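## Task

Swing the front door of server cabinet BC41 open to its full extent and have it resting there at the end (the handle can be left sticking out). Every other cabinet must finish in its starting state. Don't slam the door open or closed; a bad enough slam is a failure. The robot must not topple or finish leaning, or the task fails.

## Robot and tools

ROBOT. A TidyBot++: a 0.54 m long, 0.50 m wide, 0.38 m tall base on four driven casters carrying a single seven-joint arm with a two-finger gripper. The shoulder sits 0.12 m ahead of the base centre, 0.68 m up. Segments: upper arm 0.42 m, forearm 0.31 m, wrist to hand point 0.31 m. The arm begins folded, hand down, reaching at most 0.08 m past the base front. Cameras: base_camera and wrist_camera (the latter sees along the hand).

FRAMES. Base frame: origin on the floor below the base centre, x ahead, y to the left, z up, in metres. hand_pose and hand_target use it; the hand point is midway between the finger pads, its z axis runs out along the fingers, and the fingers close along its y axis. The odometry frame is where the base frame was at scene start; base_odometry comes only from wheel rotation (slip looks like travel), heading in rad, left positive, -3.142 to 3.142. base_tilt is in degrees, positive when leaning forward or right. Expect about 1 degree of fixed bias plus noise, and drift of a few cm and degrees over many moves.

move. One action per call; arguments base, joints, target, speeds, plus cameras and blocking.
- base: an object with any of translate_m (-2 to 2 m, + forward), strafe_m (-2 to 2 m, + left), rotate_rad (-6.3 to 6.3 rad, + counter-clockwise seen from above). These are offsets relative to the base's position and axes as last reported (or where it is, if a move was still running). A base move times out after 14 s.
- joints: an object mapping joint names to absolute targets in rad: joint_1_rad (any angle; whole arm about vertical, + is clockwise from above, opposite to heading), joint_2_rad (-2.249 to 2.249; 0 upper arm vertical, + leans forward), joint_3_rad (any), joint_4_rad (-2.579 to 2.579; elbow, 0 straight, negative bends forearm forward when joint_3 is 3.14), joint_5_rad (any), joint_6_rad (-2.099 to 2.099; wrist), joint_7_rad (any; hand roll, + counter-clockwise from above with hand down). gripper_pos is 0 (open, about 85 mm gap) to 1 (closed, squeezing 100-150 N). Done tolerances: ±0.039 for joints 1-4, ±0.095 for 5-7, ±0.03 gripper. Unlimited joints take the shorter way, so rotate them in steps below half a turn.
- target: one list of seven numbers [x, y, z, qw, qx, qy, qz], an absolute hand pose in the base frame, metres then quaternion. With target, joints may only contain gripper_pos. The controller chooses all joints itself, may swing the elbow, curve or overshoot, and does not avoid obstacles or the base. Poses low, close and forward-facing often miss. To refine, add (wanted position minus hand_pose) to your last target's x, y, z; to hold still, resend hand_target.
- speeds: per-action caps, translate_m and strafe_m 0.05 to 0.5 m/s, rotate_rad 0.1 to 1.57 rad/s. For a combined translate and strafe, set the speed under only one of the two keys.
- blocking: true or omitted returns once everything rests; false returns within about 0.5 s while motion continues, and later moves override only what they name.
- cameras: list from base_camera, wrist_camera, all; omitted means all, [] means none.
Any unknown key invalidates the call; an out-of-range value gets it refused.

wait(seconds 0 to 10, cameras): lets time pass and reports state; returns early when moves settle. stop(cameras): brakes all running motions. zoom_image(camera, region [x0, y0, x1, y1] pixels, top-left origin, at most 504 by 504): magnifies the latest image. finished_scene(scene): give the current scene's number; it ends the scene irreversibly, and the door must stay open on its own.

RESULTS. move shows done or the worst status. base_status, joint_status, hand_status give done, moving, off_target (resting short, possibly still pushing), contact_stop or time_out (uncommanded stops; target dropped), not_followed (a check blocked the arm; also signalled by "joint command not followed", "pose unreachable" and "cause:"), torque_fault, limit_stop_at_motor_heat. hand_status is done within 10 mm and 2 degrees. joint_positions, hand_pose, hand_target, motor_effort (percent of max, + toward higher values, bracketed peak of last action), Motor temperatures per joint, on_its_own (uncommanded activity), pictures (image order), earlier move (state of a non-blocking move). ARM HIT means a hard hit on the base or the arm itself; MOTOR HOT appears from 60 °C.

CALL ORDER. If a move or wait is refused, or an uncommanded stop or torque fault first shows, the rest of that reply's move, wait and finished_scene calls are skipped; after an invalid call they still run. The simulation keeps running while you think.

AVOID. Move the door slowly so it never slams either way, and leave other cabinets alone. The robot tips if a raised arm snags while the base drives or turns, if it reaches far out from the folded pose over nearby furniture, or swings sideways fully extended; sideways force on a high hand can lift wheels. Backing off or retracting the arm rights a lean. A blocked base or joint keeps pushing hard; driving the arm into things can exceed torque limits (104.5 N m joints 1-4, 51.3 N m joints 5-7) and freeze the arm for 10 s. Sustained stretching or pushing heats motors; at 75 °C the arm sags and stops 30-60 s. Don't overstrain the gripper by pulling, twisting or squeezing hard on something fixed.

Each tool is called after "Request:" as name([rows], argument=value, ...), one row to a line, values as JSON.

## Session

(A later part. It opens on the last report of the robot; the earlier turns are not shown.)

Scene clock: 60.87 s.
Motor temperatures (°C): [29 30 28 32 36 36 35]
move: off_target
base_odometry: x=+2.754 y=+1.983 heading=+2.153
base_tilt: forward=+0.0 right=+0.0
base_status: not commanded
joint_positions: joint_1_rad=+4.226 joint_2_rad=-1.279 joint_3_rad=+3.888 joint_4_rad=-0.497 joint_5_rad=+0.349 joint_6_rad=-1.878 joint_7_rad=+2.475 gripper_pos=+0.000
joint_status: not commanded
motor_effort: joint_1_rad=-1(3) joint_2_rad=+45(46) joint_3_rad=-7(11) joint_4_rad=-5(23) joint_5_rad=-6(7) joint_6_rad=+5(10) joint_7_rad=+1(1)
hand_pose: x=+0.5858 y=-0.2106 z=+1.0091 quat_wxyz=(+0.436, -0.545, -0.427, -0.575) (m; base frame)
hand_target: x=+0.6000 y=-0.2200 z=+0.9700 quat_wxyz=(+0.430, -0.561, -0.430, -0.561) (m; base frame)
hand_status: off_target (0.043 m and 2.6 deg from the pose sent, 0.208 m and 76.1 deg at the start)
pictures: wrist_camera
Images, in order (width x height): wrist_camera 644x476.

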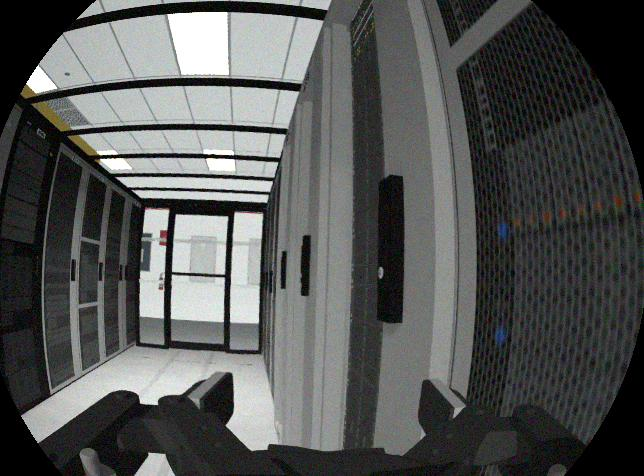

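Request:
move(target=[0.60, 0.02, 0.95, 0, 0.7071, 0, 0.7071], cameras=[])

Request:
move(target=[0.65, 0.02, 0.92, 0, 0.7071, 0, 0.7071], cameras=["wrist_camera"])

Request:
zoom_image(camera="wrist_camera", region=[240, 0, 400, 240])

Scene clock: 66.30 s.
Motor temperatures (°C): [29 30 28 32 36 36 35]
move: off_target
base_odometry: x=+2.754 y=+1.983 heading=+2.153
base_tilt: forward=+0.0 right=-0.1
base_status: not commanded
joint_positions: joint_1_rad=+6.347 joint_2_rad=-0.294 joint_3_rad=+3.021 joint_4_rad=-2.268 joint_5_rad=-0.050 joint_6_rad=+0.396 joint_7_rad=+1.684 gripper_pos=+0.000
joint_status: not commanded
motor_effort: joint_1_rad=-1(4) joint_2_rad=-10(48) joint_3_rad=+1(10) joint_4_rad=+19(23) joint_5_rad=+1(7) joint_6_rad=+8(10) joint_7_rad=+1(1)
hand_pose: x=+0.5957 y=+0.0300 z=+0.9571 quat_wxyz=(-0.025, -0.709, -0.048, -0.703) (m; base frame)
hand_target: x=+0.6000 y=+0.0200 z=+0.9500 quat_wxyz=(+0.000, -0.707, +0.000, -0.707) (m; base frame)
hand_status: off_target (0.013 m and 6.2 deg from the pose sent, 0.238 m and 75.3 deg at the start)
pictures: none
No camera images: "cameras" was empty.

Scene clock: 67.70 s.
Motor temperatures (°C): [29 30 28 32 36 36 35]
move: off_target
base_odometry: x=+2.754 y=+1.983 heading=+2.153
base_tilt: forward=+0.1 right=-0.1
base_status: not commanded
joint_positions: joint_1_rad=+6.296 joint_2_rad=-0.104 joint_3_rad=+3.055 joint_4_rad=-2.268 joint_5_rad=-0.072 joint_6_rad=+0.562 joint_7_rad=+1.684 gripper_pos=+0.000
joint_status: not commanded
motor_effort: joint_1_rad=-1(1) joint_2_rad=-15(17) joint_3_rad=+1(2) joint_4_rad=+18(20) joint_5_rad=+0(1) joint_6_rad=+8(10) joint_7_rad=+1(2)
hand_pose: x=+0.6451 y=+0.0305 z=+0.9139 quat_wxyz=(-0.010, -0.718, -0.035, -0.695) (m; base frame)
hand_target: x=+0.6500 y=+0.0200 z=+0.9200 quat_wxyz=(+0.000, -0.707, +0.000, -0.707) (m; base frame)
hand_status: off_target (0.013 m and 4.6 deg from the pose sent, 0.067 m and 6.2 deg at the start)
pictures: wrist_camera
Images, in order (width x height): wrist_camera 644x476.

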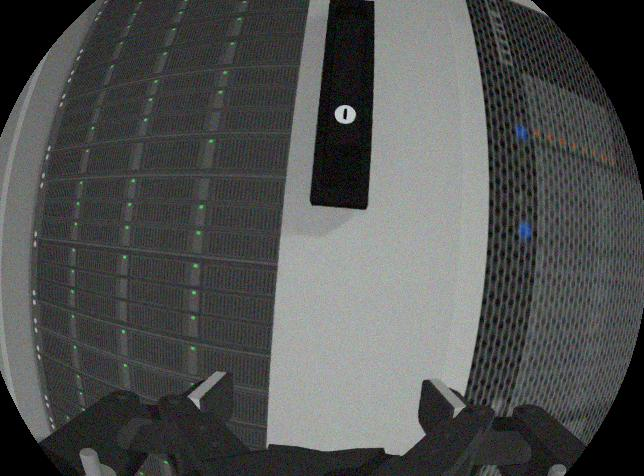

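Scaled by 2.100.

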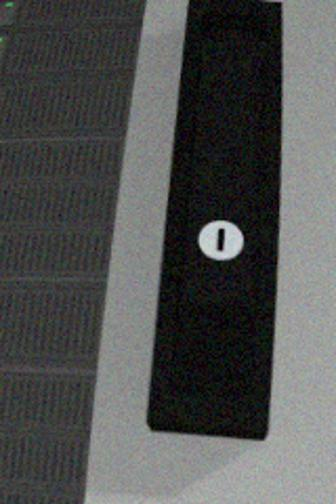

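Request:
zoom_image(camera="wrist_camera", region=[300, 100, 390, 220])

Request:
move(target=[0.60, 0.02, 1.02, 0, 0.7071, 0, 0.7071], cameras=[])

Request:
move(target=[0.65, 0.02, 1.06, 0, 0.7071, 0, 0.7071], cameras=["wrist_camera"])

Request:
zoom_image(camera="wrist_camera", region=[270, 150, 400, 300])

Request:
zoom_image(camera="wrist_camera", region=[270, 300, 400, 450])

Scaled by 4.200.

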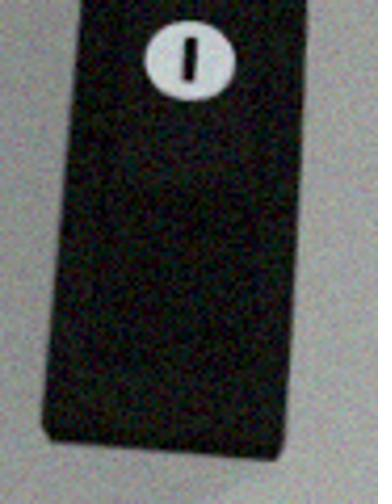

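Scene clock: 69.77 s.
Motor temperatures (°C): [29 30 28 32 36 36 35]
move: off_target
base_odometry: x=+2.754 y=+1.983 heading=+2.153
base_tilt: forward=+0.0 right=-0.1
base_status: not commanded
joint_positions: joint_1_rad=+6.386 joint_2_rad=-0.328 joint_3_rad=+3.014 joint_4_rad=-2.120 joint_5_rad=-0.072 joint_6_rad=+0.229 joint_7_rad=+1.638 gripper_pos=+0.000
joint_status: not commanded
motor_effort: joint_1_rad=-1(2) joint_2_rad=-9(17) joint_3_rad=+1(2) joint_4_rad=+20(22) joint_5_rad=+1(1) joint_6_rad=+9(10) joint_7_rad=+1(1)
hand_pose: x=+0.6007 y=+0.0184 z=+1.0117 quat_wxyz=(-0.013, -0.705, -0.014, -0.709) (m; base frame)
hand_target: x=+0.6000 y=+0.0200 z=+1.0200 quat_wxyz=(+0.000, -0.707, +0.000, -0.707) (m; base frame)
hand_status: off_target (0.008 m and 2.2 deg from the pose sent, 0.116 m and 4.6 deg at the start)
pictures: none
No camera images: "cameras" was empty.

Scene clock: 71.00 s.
Motor temperatures (°C): [29 30 28 32 36 36 35]
move: off_target
base_odometry: x=+2.754 y=+1.983 heading=+2.153
base_tilt: forward=+0.0 right=-0.1
base_status: not commanded
joint_positions: joint_1_rad=+6.448 joint_2_rad=-0.247 joint_3_rad=+2.961 joint_4_rad=-1.922 joint_5_rad=-0.072 joint_6_rad=+0.143 joint_7_rad=+1.638 gripper_pos=+0.000
joint_status: not commanded
motor_effort: joint_1_rad=-1(1) joint_2_rad=-13(13) joint_3_rad=+2(2) joint_4_rad=+21(22) joint_5_rad=+0(1) joint_6_rad=+9(9) joint_7_rad=+1(1)
hand_pose: x=+0.6390 y=+0.0207 z=+1.0664 quat_wxyz=(-0.014, -0.694, -0.014, -0.719) (m; base frame)
hand_target: x=+0.6500 y=+0.0200 z=+1.0600 quat_wxyz=(+0.000, -0.707, +0.000, -0.707) (m; base frame)
hand_status: off_target (0.013 m and 3.1 deg from the pose sent, 0.069 m and 2.2 deg at the start)
pictures: wrist_camera
Images, in order (width x height): wrist_camera 644x476.

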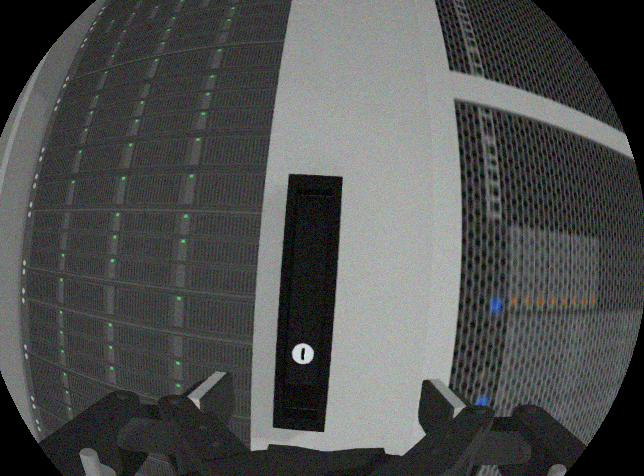

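Scaled by 3.360.

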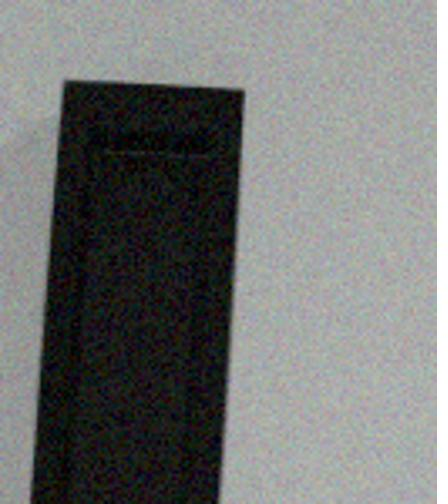

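Scaled by 3.360.

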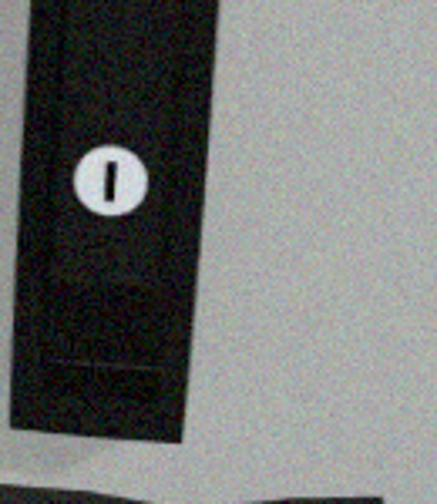

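Request:
move(target=[0.66, 0.034, 1.05, 0, 0.7071, 0, 0.7071], joints={"gripper_pos":1}, cameras=["wrist_camera"])

Scene clock: 74.27 s.
Motor temperatures (°C): [29 30 28 32 36 36 35]
move: off_target
base_odometry: x=+2.754 y=+1.983 heading=+2.153
base_tilt: forward=+0.0 right=-0.1
base_status: not commanded
joint_positions: joint_1_rad=+6.596 joint_2_rad=-0.224 joint_3_rad=+2.792 joint_4_rad=-1.922 joint_5_rad=-0.121 joint_6_rad=+0.142 joint_7_rad=+1.645 gripper_pos=+0.999
joint_status: all done
motor_effort: joint_1_rad=-1(2) joint_2_rad=-13(13) joint_3_rad=+2(3) joint_4_rad=+21(22) joint_5_rad=+0(1) joint_6_rad=+9(9) joint_7_rad=+1(1)
hand_pose: x=+0.6487 y=+0.0401 z=+1.0475 quat_wxyz=(-0.006, -0.707, -0.015, -0.708) (m; base frame)
hand_target: x=+0.6600 y=+0.0340 z=+1.0500 quat_wxyz=(+0.000, -0.707, +0.000, -0.707) (m; base frame)
hand_status: off_target (0.013 m and 1.9 deg from the pose sent, 0.030 m and 3.1 deg at the start)
pictures: wrist_camera
Images, in order (width x height): wrist_camera 644x476.

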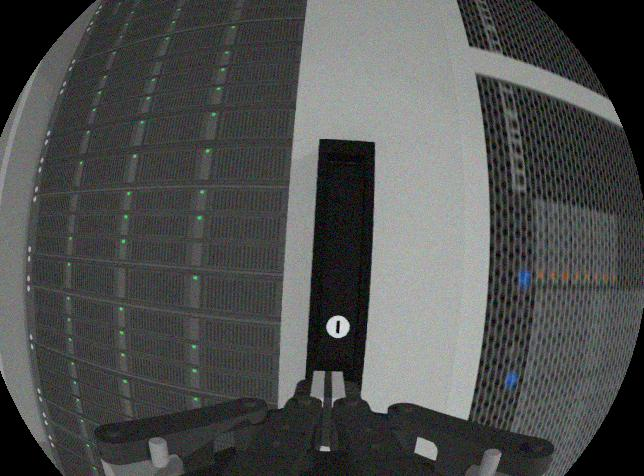

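Request:
move(target=[0.72, 0.026, 1.046, 0, 0.7071, 0, 0.7071], cameras=["wrist_camera"])

Request:
zoom_image(camera="wrist_camera", region=[260, 260, 420, 420])

Scene clock: 76.70 s.
Motor temperatures (°C): [29 30 28 32 36 36 35]
move: off_target
base_odometry: x=+2.754 y=+1.983 heading=+2.153
base_tilt: forward=+0.0 right=-0.1
base_status: not commanded
joint_positions: joint_1_rad=+6.364 joint_2_rad=-0.073 joint_3_rad=+2.988 joint_4_rad=-1.823 joint_5_rad=-0.346 joint_6_rad=+0.148 joint_7_rad=+1.920 gripper_pos=+0.999
joint_status: not commanded
motor_effort: joint_1_rad=-1(1) joint_2_rad=-18(20) joint_3_rad=+1(3) joint_4_rad=+20(24) joint_5_rad=+0(1) joint_6_rad=+8(10) joint_7_rad=+1(1)
hand_pose: x=+0.7061 y=+0.0323 z=+1.0325 quat_wxyz=(+0.001, -0.721, -0.015, -0.693) (m; base frame)
hand_target: x=+0.7200 y=+0.0260 z=+1.0460 quat_wxyz=(+0.000, -0.707, +0.000, -0.707) (m; base frame)
hand_status: off_target (0.020 m and 2.9 deg from the pose sent, 0.073 m and 1.9 deg at the start)
pictures: wrist_camera
Images, in order (width x height): wrist_camera 644x476.

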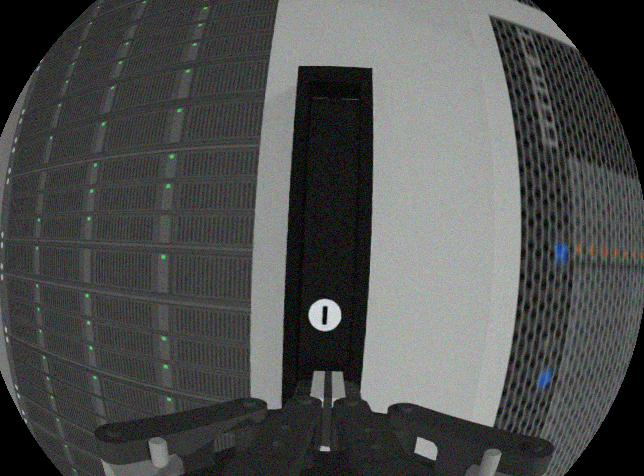

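Scaled by 3.150.

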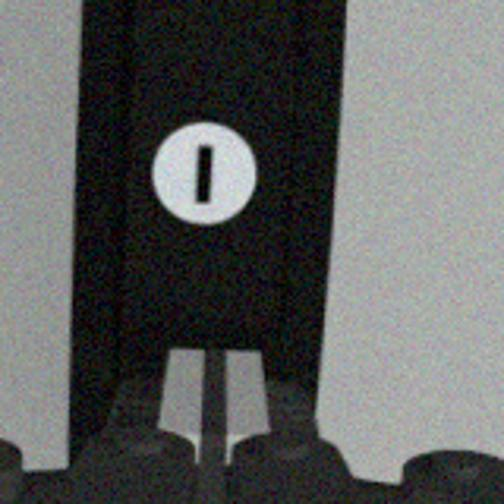

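Request:
move(target=[0.740, 0.027, 1.058, 0, 0.692, 0, 0.722], cameras=["wrist_camera"])

Request:
zoom_image(camera="wrist_camera", region=[260, 260, 420, 420])

Scene clock: 78.20 s.
Motor temperatures (°C): [29 30 28 32 36 36 35]
move: off_target
base_odometry: x=+2.755 y=+1.983 heading=+2.153
base_tilt: forward=+0.0 right=+0.0
base_status: not commanded
joint_positions: joint_1_rad=+6.242 joint_2_rad=-0.068 joint_3_rad=+3.105 joint_4_rad=-1.820 joint_5_rad=-0.347 joint_6_rad=+0.151 joint_7_rad=+1.921 gripper_pos=+0.999
joint_status: not commanded
motor_effort: joint_1_rad=-1(2) joint_2_rad=-8(19) joint_3_rad=+1(2) joint_4_rad=+34(35) joint_5_rad=+2(2) joint_6_rad=+17(17) joint_7_rad=+1(2)
hand_pose: x=+0.7091 y=+0.0322 z=+1.0331 quat_wxyz=(+0.005, -0.720, -0.014, -0.693) (m; base frame)
hand_target: x=+0.7400 y=+0.0270 z=+1.0580 quat_wxyz=(+0.000, -0.692, +0.000, -0.722) (m; base frame)
hand_status: off_target (0.040 m and 4.9 deg from the pose sent, 0.043 m and 5.0 deg at the start)
pictures: wrist_camera
Images, in order (width x height): wrist_camera 644x476.

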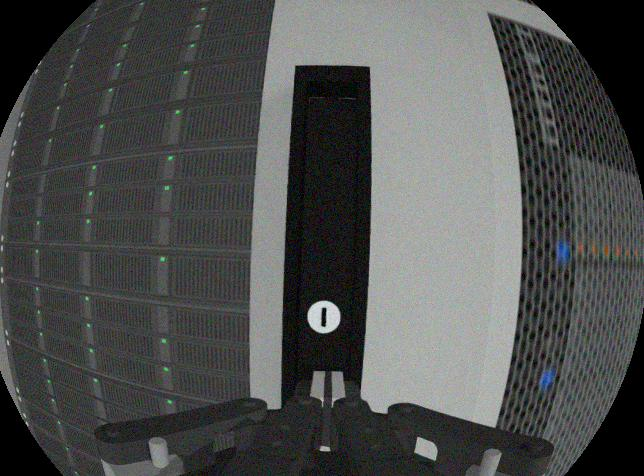

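Scaled by 3.150.

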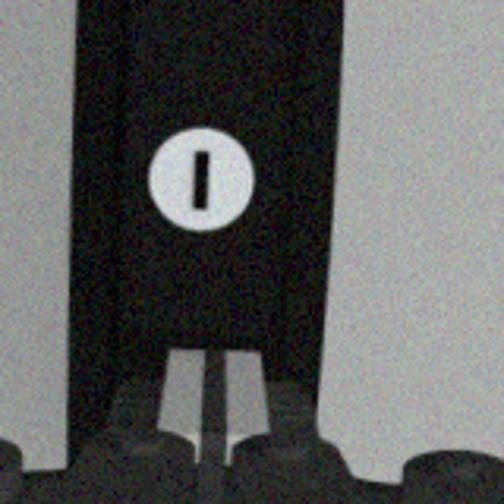

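Request:
move(target=[0.69, 0.027, 1.06, 0, 0.7, 0, 0.714], cameras=[])

Request:
move(target=[0.69, 0.025, 1.08, 0, 0.7, 0, 0.714], cameras=["wrist_camera"])

Scene clock: 80.33 s.
Motor temperatures (°C): [29 30 28 32 36 36 35]
move: off_target
base_odometry: x=+2.754 y=+1.983 heading=+2.153
base_tilt: forward=+0.0 right=-0.1
base_status: not commanded
joint_positions: joint_1_rad=+6.507 joint_2_rad=-0.084 joint_3_rad=+2.856 joint_4_rad=-1.824 joint_5_rad=-0.345 joint_6_rad=+0.152 joint_7_rad=+1.868 gripper_pos=+0.999
joint_status: not commanded
motor_effort: joint_1_rad=+1(2) joint_2_rad=-21(21) joint_3_rad=+3(3) joint_4_rad=+24(35) joint_5_rad=+1(2) joint_6_rad=+11(16) joint_7_rad=+1(2)
hand_pose: x=+0.7014 y=+0.0296 z=+1.0384 quat_wxyz=(+0.010, -0.717, +0.004, -0.697) (m; base frame)
hand_target: x=+0.6900 y=+0.0270 z=+1.0600 quat_wxyz=(+0.000, -0.700, +0.000, -0.714) (m; base frame)
hand_status: off_target (0.025 m and 3.0 deg from the pose sent, 0.033 m and 3.7 deg at the start)
pictures: none
No camera images: "cameras" was empty.

Scene clock: 81.23 s.
Motor temperatures (°C): [29 30 28 32 36 36 35]
move: off_target
base_odometry: x=+2.754 y=+1.983 heading=+2.153
base_tilt: forward=+0.0 right=-0.1
base_status: not commanded
joint_positions: joint_1_rad=+6.600 joint_2_rad=-0.091 joint_3_rad=+2.782 joint_4_rad=-1.811 joint_5_rad=-0.270 joint_6_rad=+0.116 joint_7_rad=+1.781 gripper_pos=+0.999
joint_status: not commanded
motor_effort: joint_1_rad=+1(1) joint_2_rad=-20(21) joint_3_rad=+4(4) joint_4_rad=+24(25) joint_5_rad=+0(1) joint_6_rad=+12(12) joint_7_rad=+1(1)
hand_pose: x=+0.7000 y=+0.0283 z=+1.0388 quat_wxyz=(+0.012, -0.722, +0.006, -0.692) (m; base frame)
hand_target: x=+0.6900 y=+0.0250 z=+1.0800 quat_wxyz=(+0.000, -0.700, +0.000, -0.714) (m; base frame)
hand_status: off_target (0.043 m and 3.9 deg from the pose sent, 0.043 m and 3.0 deg at the start)
pictures: wrist_camera
Images, in order (width x height): wrist_camera 644x476.

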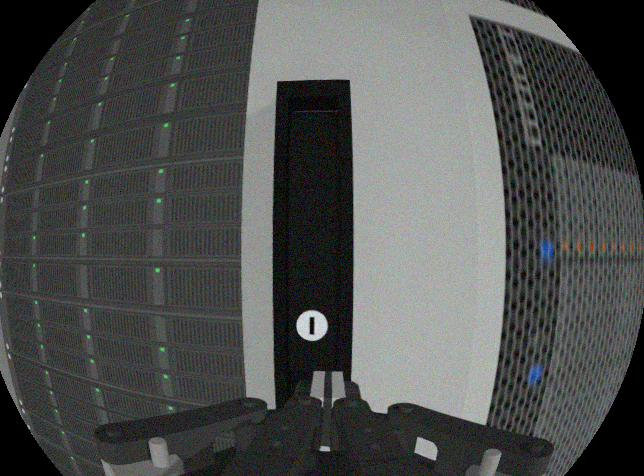

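Request:
move(target=[0.65, 0.025, 1.08, 0, 0.7, 0, 0.714], cameras=["wrist_camera"])

Request:
zoom_image(camera="wrist_camera", region=[260, 260, 420, 420])

Scene clock: 82.90 s.
Motor temperatures (°C): [29 30 28 32 36 36 35]
move: off_target
base_odometry: x=+2.754 y=+1.983 heading=+2.153
base_tilt: forward=+0.0 right=+0.0
base_status: not commanded
joint_positions: joint_1_rad=+6.550 joint_2_rad=-0.225 joint_3_rad=+2.871 joint_4_rad=-1.824 joint_5_rad=-0.145 joint_6_rad=+0.107 joint_7_rad=+1.643 gripper_pos=+0.999
joint_status: not commanded
motor_effort: joint_1_rad=-1(2) joint_2_rad=-13(23) joint_3_rad=+2(4) joint_4_rad=+21(27) joint_5_rad=+0(1) joint_6_rad=+8(13) joint_7_rad=+1(1)
hand_pose: x=+0.6502 y=+0.0208 z=+1.1016 quat_wxyz=(+0.000, -0.682, +0.009, -0.732) (m; base frame)
hand_target: x=+0.6500 y=+0.0250 z=+1.0800 quat_wxyz=(+0.000, -0.700, +0.000, -0.714) (m; base frame)
hand_status: off_target (0.022 m and 3.1 deg from the pose sent, 0.065 m and 3.9 deg at the start)
pictures: wrist_camera
Images, in order (width x height): wrist_camera 644x476.

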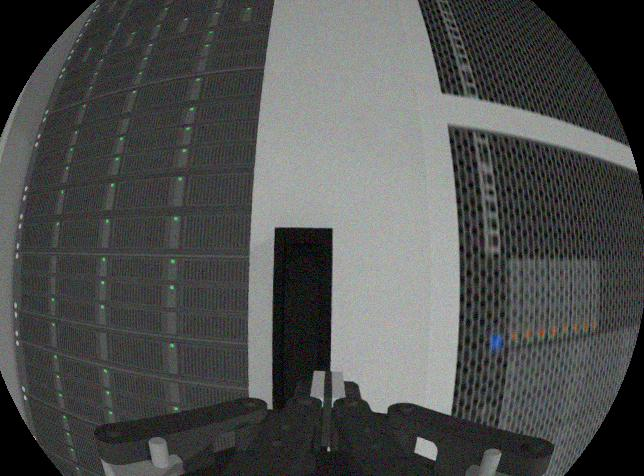

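Scaled by 3.150.

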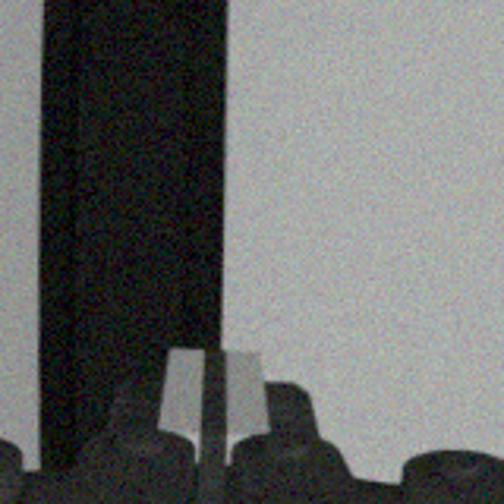

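Request:
move(target=[0.68, 0.035, 1.065, 0, 0.707, 0, 0.707], cameras=["wrist_camera"])

Request:
zoom_image(camera="wrist_camera", region=[260, 260, 420, 420])

Scene clock: 84.77 s.
Motor temperatures (°C): [29 30 28 32 36 36 35]
move: off_target
base_odometry: x=+2.754 y=+1.983 heading=+2.153
base_tilt: forward=+0.0 right=+0.0
base_status: not commanded
joint_positions: joint_1_rad=+6.710 joint_2_rad=-0.178 joint_3_rad=+2.684 joint_4_rad=-1.824 joint_5_rad=-0.161 joint_6_rad=+0.107 joint_7_rad=+1.673 gripper_pos=+0.999
joint_status: not commanded
motor_effort: joint_1_rad=-1(1) joint_2_rad=-13(14) joint_3_rad=+2(4) joint_4_rad=+21(22) joint_5_rad=+0(1) joint_6_rad=+9(10) joint_7_rad=+1(1)
hand_pose: x=+0.6703 y=+0.0411 z=+1.0699 quat_wxyz=(-0.004, -0.702, -0.010, -0.712) (m; base frame)
hand_target: x=+0.6800 y=+0.0350 z=+1.0650 quat_wxyz=(+0.000, -0.707, +0.000, -0.707) (m; base frame)
hand_status: off_target (0.012 m and 1.5 deg from the pose sent, 0.049 m and 4.2 deg at the start)
pictures: wrist_camera
Images, in order (width x height): wrist_camera 644x476.

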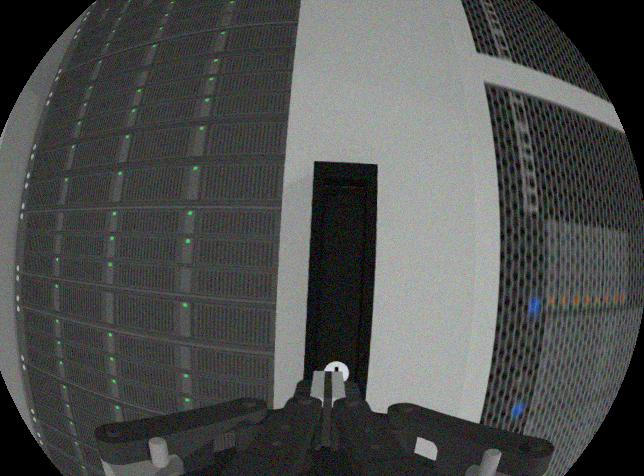

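Scaled by 3.150.

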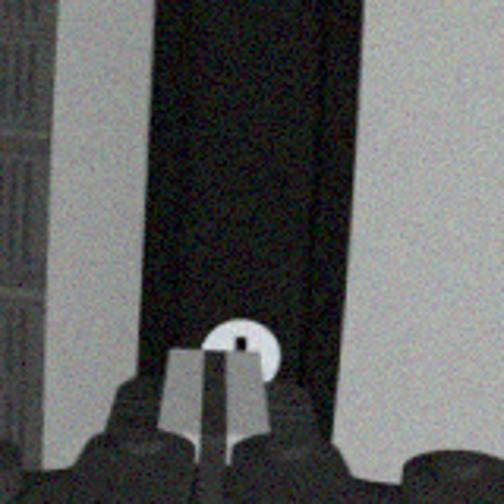

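Request:
move(target=[0.71, 0.029, 1.055, 0, 0.707, 0, 0.707], cameras=["wrist_camera"])

Request:
zoom_image(camera="wrist_camera", region=[260, 260, 420, 420])

Scene clock: 90.27 s.
Motor temperatures (°C): [29 30 28 32 36 36 35]
move: off_target
base_odometry: x=+2.754 y=+1.983 heading=+2.153
base_tilt: forward=+0.1 right=-0.1
base_status: not commanded
joint_positions: joint_1_rad=+6.510 joint_2_rad=-0.091 joint_3_rad=+2.846 joint_4_rad=-1.819 joint_5_rad=-0.398 joint_6_rad=+0.113 joint_7_rad=+1.961 gripper_pos=+0.999
joint_status: not commanded
motor_effort: joint_1_rad=-1(1) joint_2_rad=-18(19) joint_3_rad=+2(3) joint_4_rad=+21(22) joint_5_rad=+1(1) joint_6_rad=+9(9) joint_7_rad=+1(1)
hand_pose: x=+0.6987 y=+0.0368 z=+1.0329 quat_wxyz=(+0.000, -0.726, -0.017, -0.687) (m; base frame)
hand_target: x=+0.7100 y=+0.0290 z=+1.0550 quat_wxyz=(+0.000, -0.707, +0.000, -0.707) (m; base frame)
hand_status: off_target (0.026 m and 3.7 deg from the pose sent, 0.044 m and 1.5 deg at the start)
pictures: wrist_camera
Images, in order (width x height): wrist_camera 644x476.

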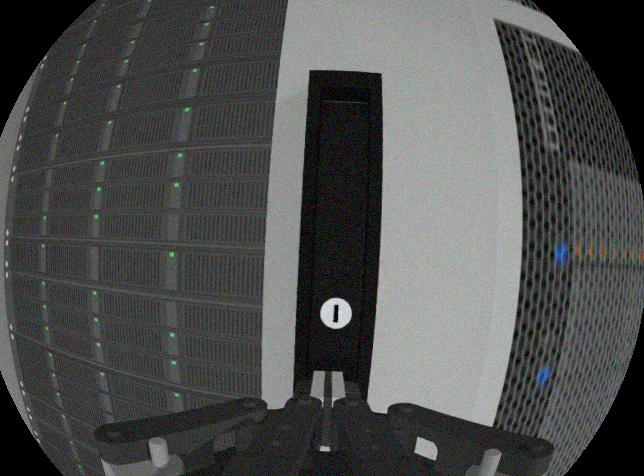

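Scaled by 3.150.

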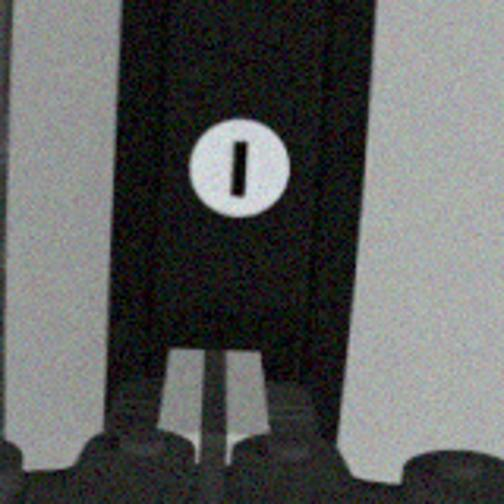

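Request:
move(target=[0.66, 0.029, 1.055, 0, 0.707, 0, 0.707], cameras=["wrist_camera"])

Scene clock: 92.03 s.
Motor temperatures (°C): [29 30 28 32 36 36 35]
move: done
base_odometry: x=+2.754 y=+1.983 heading=+2.153
base_tilt: forward=+0.1 right=-0.1
base_status: not commanded
joint_positions: joint_1_rad=+6.558 joint_2_rad=-0.188 joint_3_rad=+2.841 joint_4_rad=-1.863 joint_5_rad=-0.209 joint_6_rad=+0.113 joint_7_rad=+1.703 gripper_pos=+0.999
joint_status: not commanded
motor_effort: joint_1_rad=-1(2) joint_2_rad=-14(20) joint_3_rad=+2(3) joint_4_rad=+20(22) joint_5_rad=+1(1) joint_6_rad=+9(10) joint_7_rad=+1(1)
hand_pose: x=+0.6635 y=+0.0267 z=+1.0587 quat_wxyz=(+0.006, -0.708, +0.008, -0.707) (m; base frame)
hand_target: x=+0.6600 y=+0.0290 z=+1.0550 quat_wxyz=(+0.000, -0.707, +0.000, -0.707) (m; base frame)
hand_status: done (0.006 m and 1.2 deg from the pose sent, 0.045 m and 3.7 deg at the start)
pictures: wrist_camera
Images, in order (width x height): wrist_camera 644x476.

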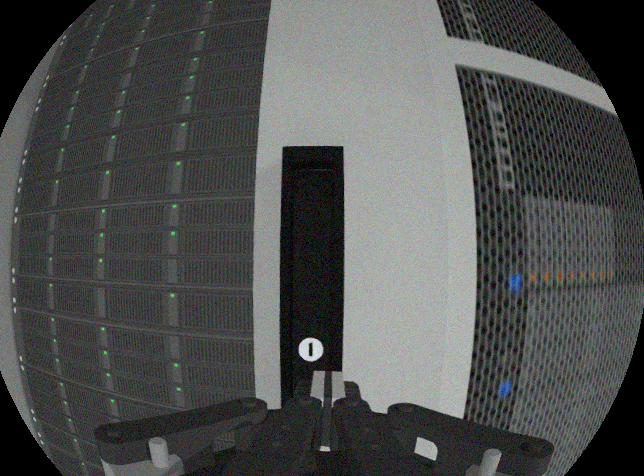

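Request:
move(base={"translate_m":0.035,"strafe_m":0.008}, speeds={"translate_m":0.08}, cameras=["wrist_camera"])

Request:
zoom_image(camera="wrist_camera", region=[260, 260, 420, 420])

Scene clock: 93.33 s.
Motor temperatures (°C): [29 30 28 32 36 36 35]
move: done
base_odometry: x=+2.728 y=+2.008 heading=+2.153
base_tilt: forward=+0.0 right=-0.1
base_status: done
joint_positions: joint_1_rad=+6.559 joint_2_rad=-0.192 joint_3_rad=+2.841 joint_4_rad=-1.865 joint_5_rad=-0.209 joint_6_rad=+0.113 joint_7_rad=+1.703 gripper_pos=+0.999
joint_status: not commanded
motor_effort: joint_1_rad=-1(2) joint_2_rad=-14(15) joint_3_rad=+2(2) joint_4_rad=+21(23) joint_5_rad=+1(1) joint_6_rad=+8(9) joint_7_rad=+1(1)
hand_pose: x=+0.6619 y=+0.0269 z=+1.0601 quat_wxyz=(+0.006, -0.707, +0.008, -0.708) (m; base frame)
hand_target: x=+0.6600 y=+0.0290 z=+1.0550 quat_wxyz=(+0.000, -0.707, +0.000, -0.707) (m; base frame)
hand_status: not commanded
pictures: wrist_camera
Images, in order (width x height): wrist_camera 644x476.

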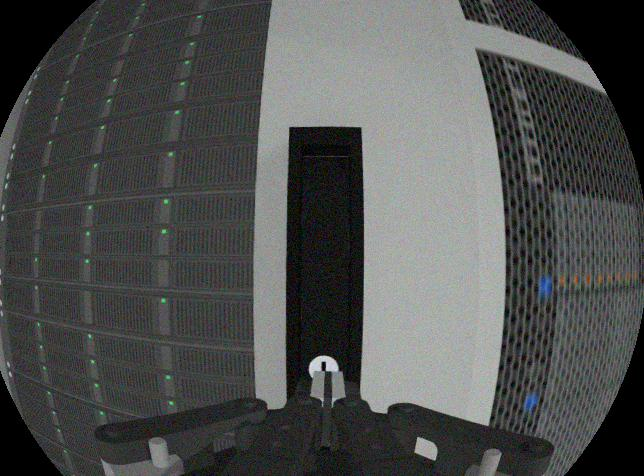

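Scaled by 3.150.

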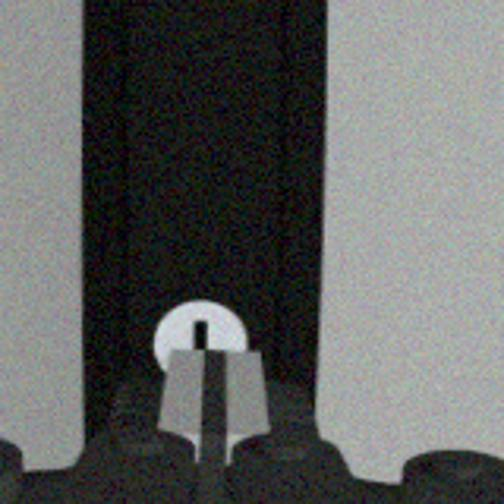

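Aligned nearly. Push in slightly.

Request:
move(base={"translate_m":0.02}, speeds={"translate_m":0.08}, cameras=[])

Request:
move(base={"translate_m":0.01}, speeds={"translate_m":0.08}, cameras=["wrist_camera"])

Request:
zoom_image(camera="wrist_camera", region=[260, 260, 420, 420])

Scene clock: 94.33 s.
Motor temperatures (°C): [29 30 28 32 36 36 35]
move: done
base_odometry: x=+2.717 y=+2.024 heading=+2.153
base_tilt: forward=+0.0 right=+0.0
base_status: done
joint_positions: joint_1_rad=+6.566 joint_2_rad=-0.239 joint_3_rad=+2.841 joint_4_rad=-1.902 joint_5_rad=-0.209 joint_6_rad=+0.112 joint_7_rad=+1.703 gripper_pos=+0.999
joint_status: not commanded
motor_effort: joint_1_rad=-2(4) joint_2_rad=-4(14) joint_3_rad=+1(3) joint_4_rad=+26(29) joint_5_rad=+1(1) joint_6_rad=+12(13) joint_7_rad=+1(1)
hand_pose: x=+0.6439 y=+0.0268 z=+1.0601 quat_wxyz=(-0.002, -0.704, +0.006, -0.710) (m; base frame)
hand_target: x=+0.6600 y=+0.0290 z=+1.0550 quat_wxyz=(+0.000, -0.707, +0.000, -0.707) (m; base frame)
hand_status: not commanded
pictures: none
No camera images: "cameras" was empty.

Scene clock: 95.03 s.
Motor temperatures (°C): [29 30 28 32 36 36 35]
move: done
base_odometry: x=+2.712 y=+2.032 heading=+2.153
base_tilt: forward=+0.0 right=-0.1
base_status: done
joint_positions: joint_1_rad=+6.571 joint_2_rad=-0.263 joint_3_rad=+2.839 joint_4_rad=-1.920 joint_5_rad=-0.209 joint_6_rad=+0.108 joint_7_rad=+1.703 gripper_pos=+0.999
joint_status: not commanded
motor_effort: joint_1_rad=-3(5) joint_2_rad=+1(8) joint_3_rad=-1(3) joint_4_rad=+26(32) joint_5_rad=+1(1) joint_6_rad=+11(14) joint_7_rad=+1(1)
hand_pose: x=+0.6349 y=+0.0269 z=+1.0598 quat_wxyz=(-0.006, -0.704, +0.005, -0.711) (m; base frame)
hand_target: x=+0.6600 y=+0.0290 z=+1.0550 quat_wxyz=(+0.000, -0.707, +0.000, -0.707) (m; base frame)
hand_status: not commanded
pictures: wrist_camera
Images, in order (width x height): wrist_camera 644x476.

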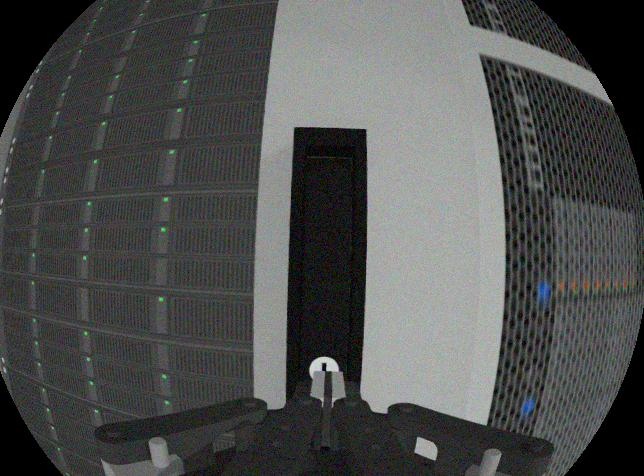

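Scaled by 3.150.

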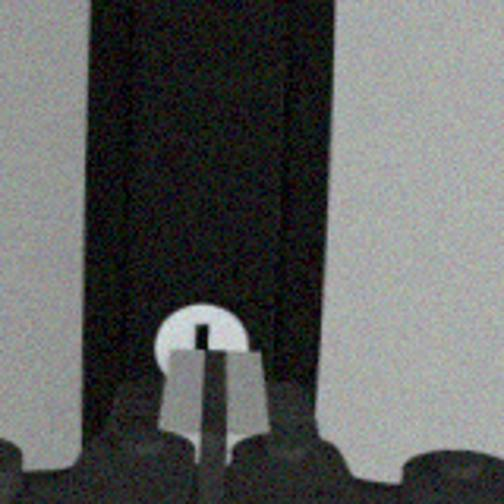

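Request:
move(base={"translate_m":-0.08}, speeds={"translate_m":0.1}, cameras=["wrist_camera"])

Request:
zoom_image(camera="wrist_camera", region=[240, 140, 420, 400])

Scene clock: 96.70 s.
Motor temperatures (°C): [29 30 28 32 36 36 35]
move: done
base_odometry: x=+2.756 y=+1.965 heading=+2.152
base_tilt: forward=+0.0 right=-0.1
base_status: done
joint_positions: joint_1_rad=+6.572 joint_2_rad=-0.206 joint_3_rad=+2.834 joint_4_rad=-1.897 joint_5_rad=-0.209 joint_6_rad=+0.109 joint_7_rad=+1.703 gripper_pos=+0.999
joint_status: not commanded
motor_effort: joint_1_rad=+0(2) joint_2_rad=-13(16) joint_3_rad=+2(3) joint_4_rad=+22(26) joint_5_rad=+1(1) joint_6_rad=+8(11) joint_7_rad=+1(1)
hand_pose: x=+0.6560 y=+0.0242 z=+1.0453 quat_wxyz=(+0.001, -0.715, +0.009, -0.699) (m; base frame)
hand_target: x=+0.6600 y=+0.0290 z=+1.0550 quat_wxyz=(+0.000, -0.707, +0.000, -0.707) (m; base frame)
hand_status: not commanded
pictures: wrist_camera
Images, in order (width x height): wrist_camera 644x476.

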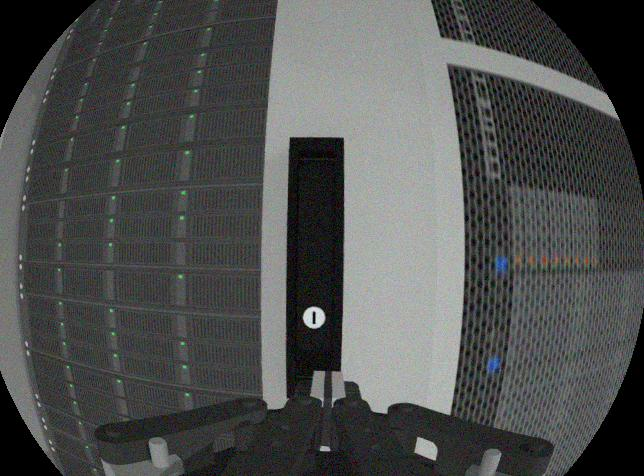

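Scaled by 1.938.

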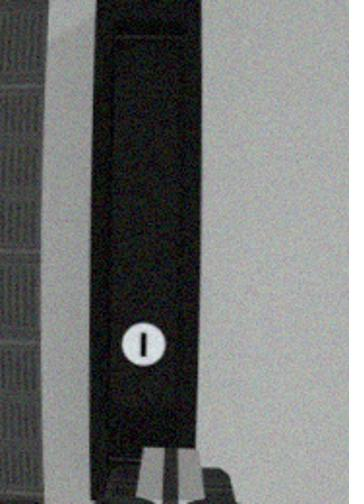

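Request:
move(base={"translate_m":-0.15}, joints={"gripper_pos":0.5}, target=[0.66, 0.03, 1.02, 0.641, 0.299, 0.299, 0.641], cameras=["wrist_camera"])

Scene clock: 103.53 s.
Motor temperatures (°C): [29 30 28 32 36 36 35]
move: off_target
base_odometry: x=+2.838 y=+1.839 heading=+2.152
base_tilt: forward=+0.0 right=-0.1
base_status: done
joint_positions: joint_1_rad=+8.481 joint_2_rad=-1.316 joint_3_rad=+2.009 joint_4_rad=-2.190 joint_5_rad=-0.209 joint_6_rad=+1.260 joint_7_rad=+1.601 gripper_pos=+0.500
joint_status: all done
motor_effort: joint_1_rad=+0(3) joint_2_rad=+28(29) joint_3_rad=+16(17) joint_4_rad=+6(22) joint_5_rad=-6(6) joint_6_rad=+0(10) joint_7_rad=+1(1)
hand_pose: x=+0.6609 y=+0.0285 z=+1.0360 quat_wxyz=(-0.655, -0.300, -0.297, -0.627) (m; base frame)
hand_target: x=+0.6600 y=+0.0300 z=+1.0200 quat_wxyz=(-0.641, -0.299, -0.299, -0.641) (m; base frame)
hand_status: off_target (0.016 m and 2.3 deg from the pose sent, 0.026 m and 97.6 deg at the start)
pictures: wrist_camera
Images, in order (width x height): wrist_camera 644x476.

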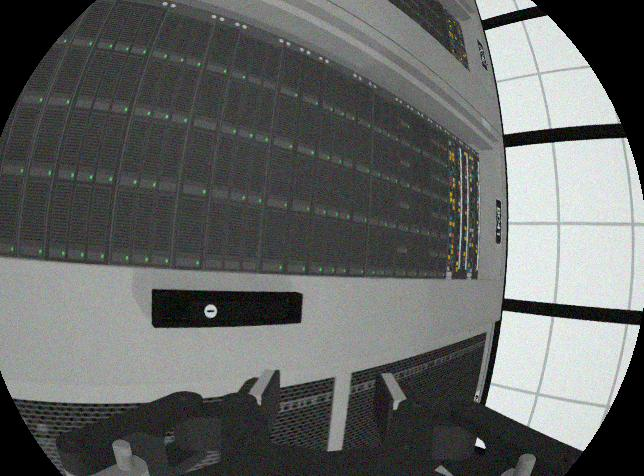

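Request:
move(base={"translate_m":0.10}, speeds={"translate_m":0.15}, target=[0.66, 0.03, 0.995, 0.641, 0.299, 0.299, 0.641], cameras=["wrist_camera"])

Request:
zoom_image(camera="wrist_camera", region=[170, 240, 430, 450])

Scene clock: 105.43 s.
Motor temperatures (°C): [29 30 28 32 36 36 35]
move: off_target
base_odometry: x=+2.783 y=+1.923 heading=+2.152
base_tilt: forward=+0.0 right=-0.1
base_status: done
joint_positions: joint_1_rad=+8.513 joint_2_rad=-1.436 joint_3_rad=+2.009 joint_4_rad=-2.224 joint_5_rad=-0.235 joint_6_rad=+1.261 joint_7_rad=+1.513 gripper_pos=+0.500
joint_status: not commanded
motor_effort: joint_1_rad=-1(2) joint_2_rad=+29(31) joint_3_rad=+15(17) joint_4_rad=+5(8) joint_5_rad=-6(7) joint_6_rad=+0(1) joint_7_rad=+1(1)
hand_pose: x=+0.6711 y=+0.0308 z=+0.9962 quat_wxyz=(-0.650, -0.310, -0.314, -0.619) (m; base frame)
hand_target: x=+0.6600 y=+0.0300 z=+0.9950 quat_wxyz=(-0.641, -0.299, -0.299, -0.641) (m; base frame)
hand_status: off_target (0.011 m and 3.4 deg from the pose sent, 0.041 m and 2.3 deg at the start)
pictures: wrist_camera
Images, in order (width x height): wrist_camera 644x476.

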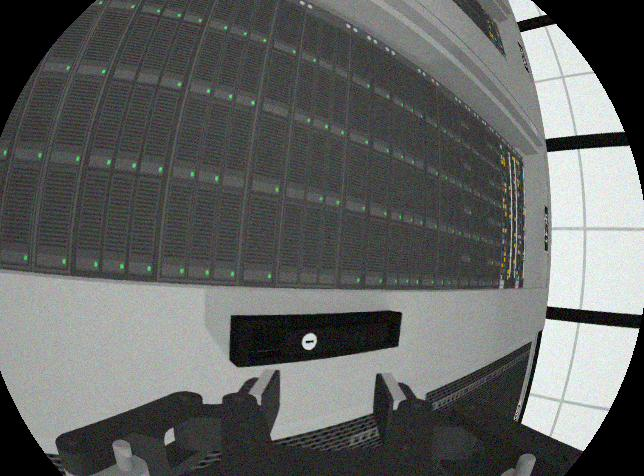

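Scaled by 1.938.

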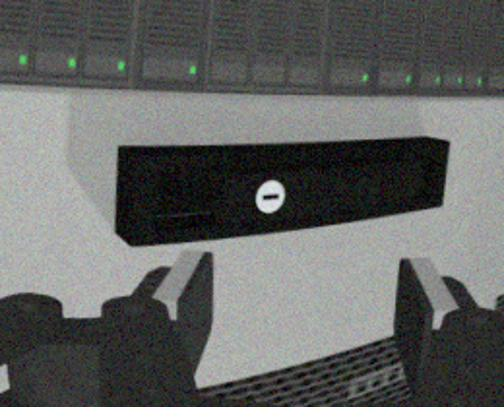

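Request:
move(base={"translate_m":0.07}, speeds={"translate_m":0.1}, target=[0.655, 0.03, 1.04, 0.641, 0.299, 0.299, 0.641], cameras=["wrist_camera"])

Request:
zoom_image(camera="wrist_camera", region=[170, 240, 430, 450])

Scene clock: 107.60 s.
Motor temperatures (°C): [29 31 28 32 36 36 35]
move: off_target
base_odometry: x=+2.745 y=+1.982 heading=+2.152
base_tilt: forward=+0.0 right=-0.1
base_status: done
joint_positions: joint_1_rad=+8.487 joint_2_rad=-1.262 joint_3_rad=+2.003 joint_4_rad=-2.224 joint_5_rad=-0.234 joint_6_rad=+1.270 joint_7_rad=+1.583 gripper_pos=+0.500
joint_status: not commanded
motor_effort: joint_1_rad=-1(2) joint_2_rad=+27(31) joint_3_rad=+15(17) joint_4_rad=+7(8) joint_5_rad=-6(7) joint_6_rad=+1(2) joint_7_rad=+1(1)
hand_pose: x=+0.6362 y=-0.0011 z=+1.0519 quat_wxyz=(-0.654, -0.309, -0.254, -0.642) (m; base frame)
hand_target: x=+0.6550 y=+0.0300 z=+1.0400 quat_wxyz=(-0.641, -0.299, -0.299, -0.641) (m; base frame)
hand_status: off_target (0.038 m and 5.5 deg from the pose sent, 0.047 m and 3.4 deg at the start)
pictures: wrist_camera
Images, in order (width x height): wrist_camera 644x476.

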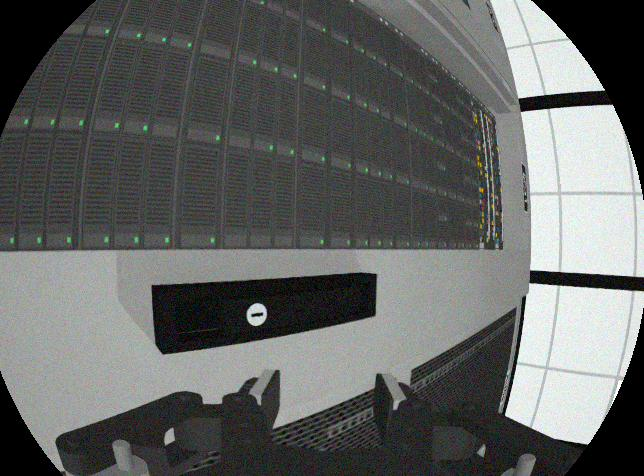

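Scaled by 1.938.

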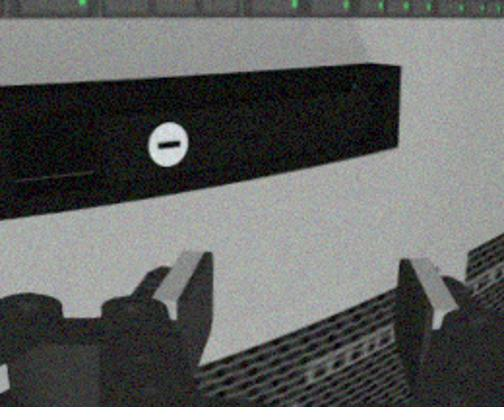

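Request:
move(base={"translate_m":-0.15}, cameras=[])

Request:
move(joints={"joint_1_rad":-0.06,"joint_2_rad":0.31,"joint_3_rad":3.16,"joint_4_rad":-2.24,"joint_5_rad":0.03,"joint_6_rad":1.68,"joint_7_rad":0.02,"gripper_pos":0.5}, cameras=["wrist_camera"])

Scene clock: 110.90 s.
Motor temperatures (°C): [29 31 28 32 36 36 35]
move: done
base_odometry: x=+2.827 y=+1.856 heading=+2.152
base_tilt: forward=+0.0 right=-0.1
base_status: done
joint_positions: joint_1_rad=+8.479 joint_2_rad=-1.259 joint_3_rad=+2.000 joint_4_rad=-2.223 joint_5_rad=-0.234 joint_6_rad=+1.273 joint_7_rad=+1.583 gripper_pos=+0.500
joint_status: not commanded
motor_effort: joint_1_rad=-1(3) joint_2_rad=+27(29) joint_3_rad=+15(17) joint_4_rad=+7(9) joint_5_rad=-5(7) joint_6_rad=+1(2) joint_7_rad=+1(1)
hand_pose: x=+0.6369 y=+0.0036 z=+1.0518 quat_wxyz=(-0.650, -0.308, -0.256, -0.646) (m; base frame)
hand_target: x=+0.6550 y=+0.0300 z=+1.0400 quat_wxyz=(-0.641, -0.299, -0.299, -0.641) (m; base frame)
hand_status: not commanded
pictures: none
No camera images: "cameras" was empty.

Scene clock: 114.47 s.
Motor temperatures (°C): [29 31 28 32 36 36 35]
move: done
base_odometry: x=+2.827 y=+1.856 heading=+2.152
base_tilt: forward=+0.0 right=+0.0
base_status: not commanded
joint_positions: joint_1_rad=+6.245 joint_2_rad=+0.283 joint_3_rad=+3.140 joint_4_rad=-2.223 joint_5_rad=-0.033 joint_6_rad=+1.626 joint_7_rad=+0.069 gripper_pos=+0.500
joint_status: all done
motor_effort: joint_1_rad=+0(3) joint_2_rad=-25(28) joint_3_rad=+0(17) joint_4_rad=+13(17) joint_5_rad=+0(6) joint_6_rad=+6(8) joint_7_rad=+1(2)
hand_pose: x=+0.6627 y=+0.0127 z=+1.0312 quat_wxyz=(+0.625, -0.307, +0.295, -0.654) (m; base frame)
hand_target: x=+0.6596 y=+0.0355 z=+1.0221 quat_wxyz=(+0.653, -0.318, +0.277, -0.629) (m; base frame)
hand_status: not commanded
pictures: wrist_camera
Images, in order (width x height): wrist_camera 644x476.

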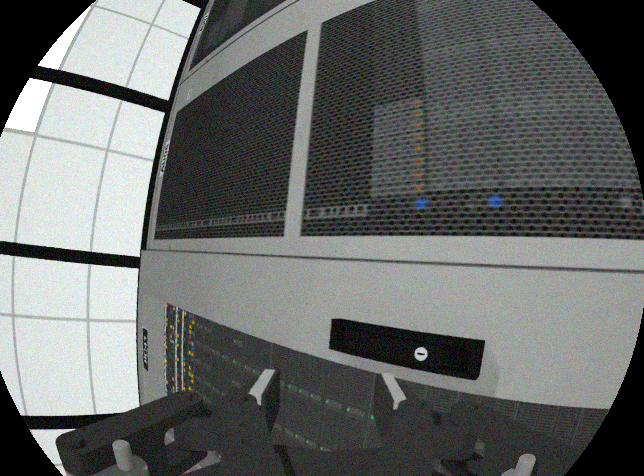

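Request:
move(base={"translate_m":0.13}, speeds={"translate_m":0.2}, joints={"joint_1_rad":-0.09,"joint_5_rad":0.07,"joint_7_rad":0.0}, cameras=["wrist_camera"])

Request:
zoom_image(camera="wrist_camera", region=[230, 260, 490, 450])

Scene clock: 116.37 s.
Motor temperatures (°C): [29 31 28 32 36 36 35]
move: done
base_odometry: x=+2.756 y=+1.965 heading=+2.153
base_tilt: forward=+0.1 right=-0.1
base_status: done
joint_positions: joint_1_rad=+6.211 joint_2_rad=+0.290 joint_3_rad=+3.145 joint_4_rad=-2.224 joint_5_rad=+0.010 joint_6_rad=+1.632 joint_7_rad=+0.046 gripper_pos=+0.500
joint_status: all done
motor_effort: joint_1_rad=+0(3) joint_2_rad=-25(28) joint_3_rad=+1(2) joint_4_rad=+12(15) joint_5_rad=+0(2) joint_6_rad=+7(8) joint_7_rad=+1(2)
hand_pose: x=+0.6626 y=+0.0424 z=+1.0286 quat_wxyz=(+0.648, -0.322, +0.280, -0.631) (m; base frame)
hand_target: x=+0.6569 y=+0.0640 z=+1.0217 quat_wxyz=(+0.675, -0.331, +0.263, -0.605) (m; base frame)
hand_status: not commanded
pictures: wrist_camera
Images, in order (width x height): wrist_camera 644x476.

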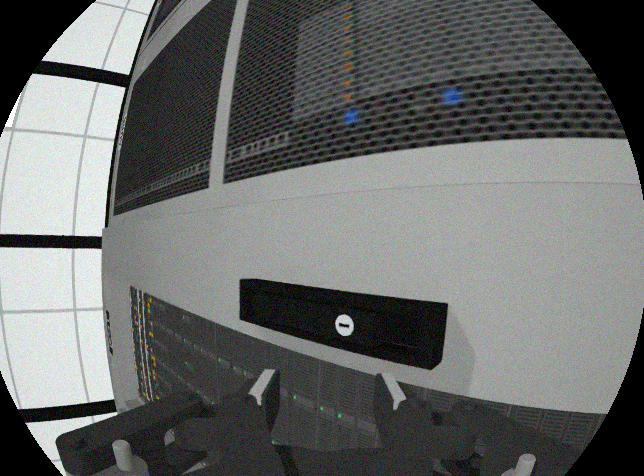

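Scaled by 1.938.

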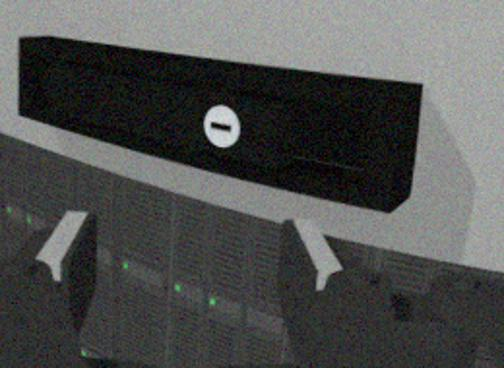

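Request:
move(base={"translate_m":0.03,"strafe_m":-0.010}, speeds={"translate_m":0.1}, cameras=["wrist_camera"])

Request:
zoom_image(camera="wrist_camera", region=[230, 260, 490, 450])

Scene clock: 117.83 s.
Motor temperatures (°C): [29 31 28 32 36 36 35]
move: done
base_odometry: x=+2.747 y=+1.995 heading=+2.153
base_tilt: forward=+0.0 right=-0.1
base_status: done
joint_positions: joint_1_rad=+6.210 joint_2_rad=+0.292 joint_3_rad=+3.145 joint_4_rad=-2.224 joint_5_rad=+0.011 joint_6_rad=+1.633 joint_7_rad=+0.046 gripper_pos=+0.500
joint_status: not commanded
motor_effort: joint_1_rad=-1(2) joint_2_rad=-25(27) joint_3_rad=+0(2) joint_4_rad=+13(14) joint_5_rad=+1(1) joint_6_rad=+7(8) joint_7_rad=+1(1)
hand_pose: x=+0.6634 y=+0.0429 z=+1.0273 quat_wxyz=(+0.648, -0.323, +0.281, -0.630) (m; base frame)
hand_target: x=+0.6569 y=+0.0640 z=+1.0217 quat_wxyz=(+0.675, -0.331, +0.263, -0.605) (m; base frame)
hand_status: not commanded
pictures: wrist_camera
Images, in order (width x height): wrist_camera 644x476.

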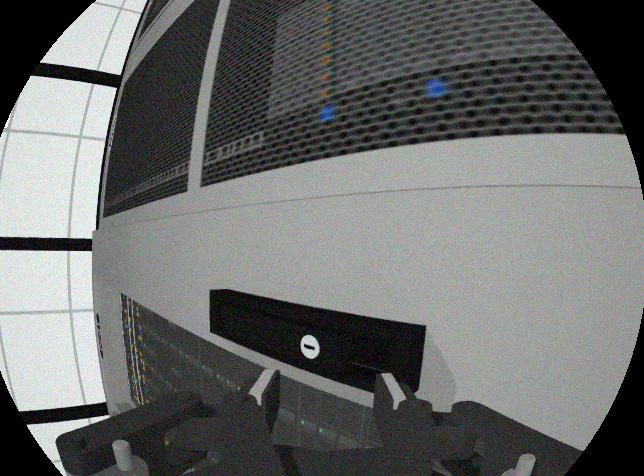

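Scaled by 1.938.

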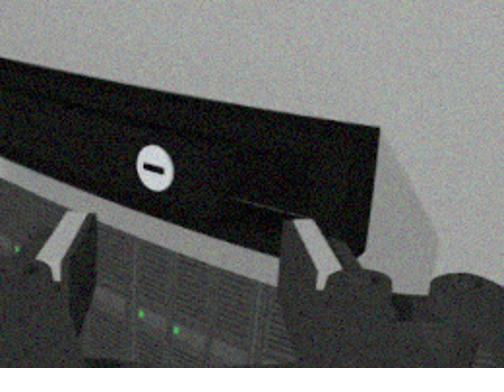

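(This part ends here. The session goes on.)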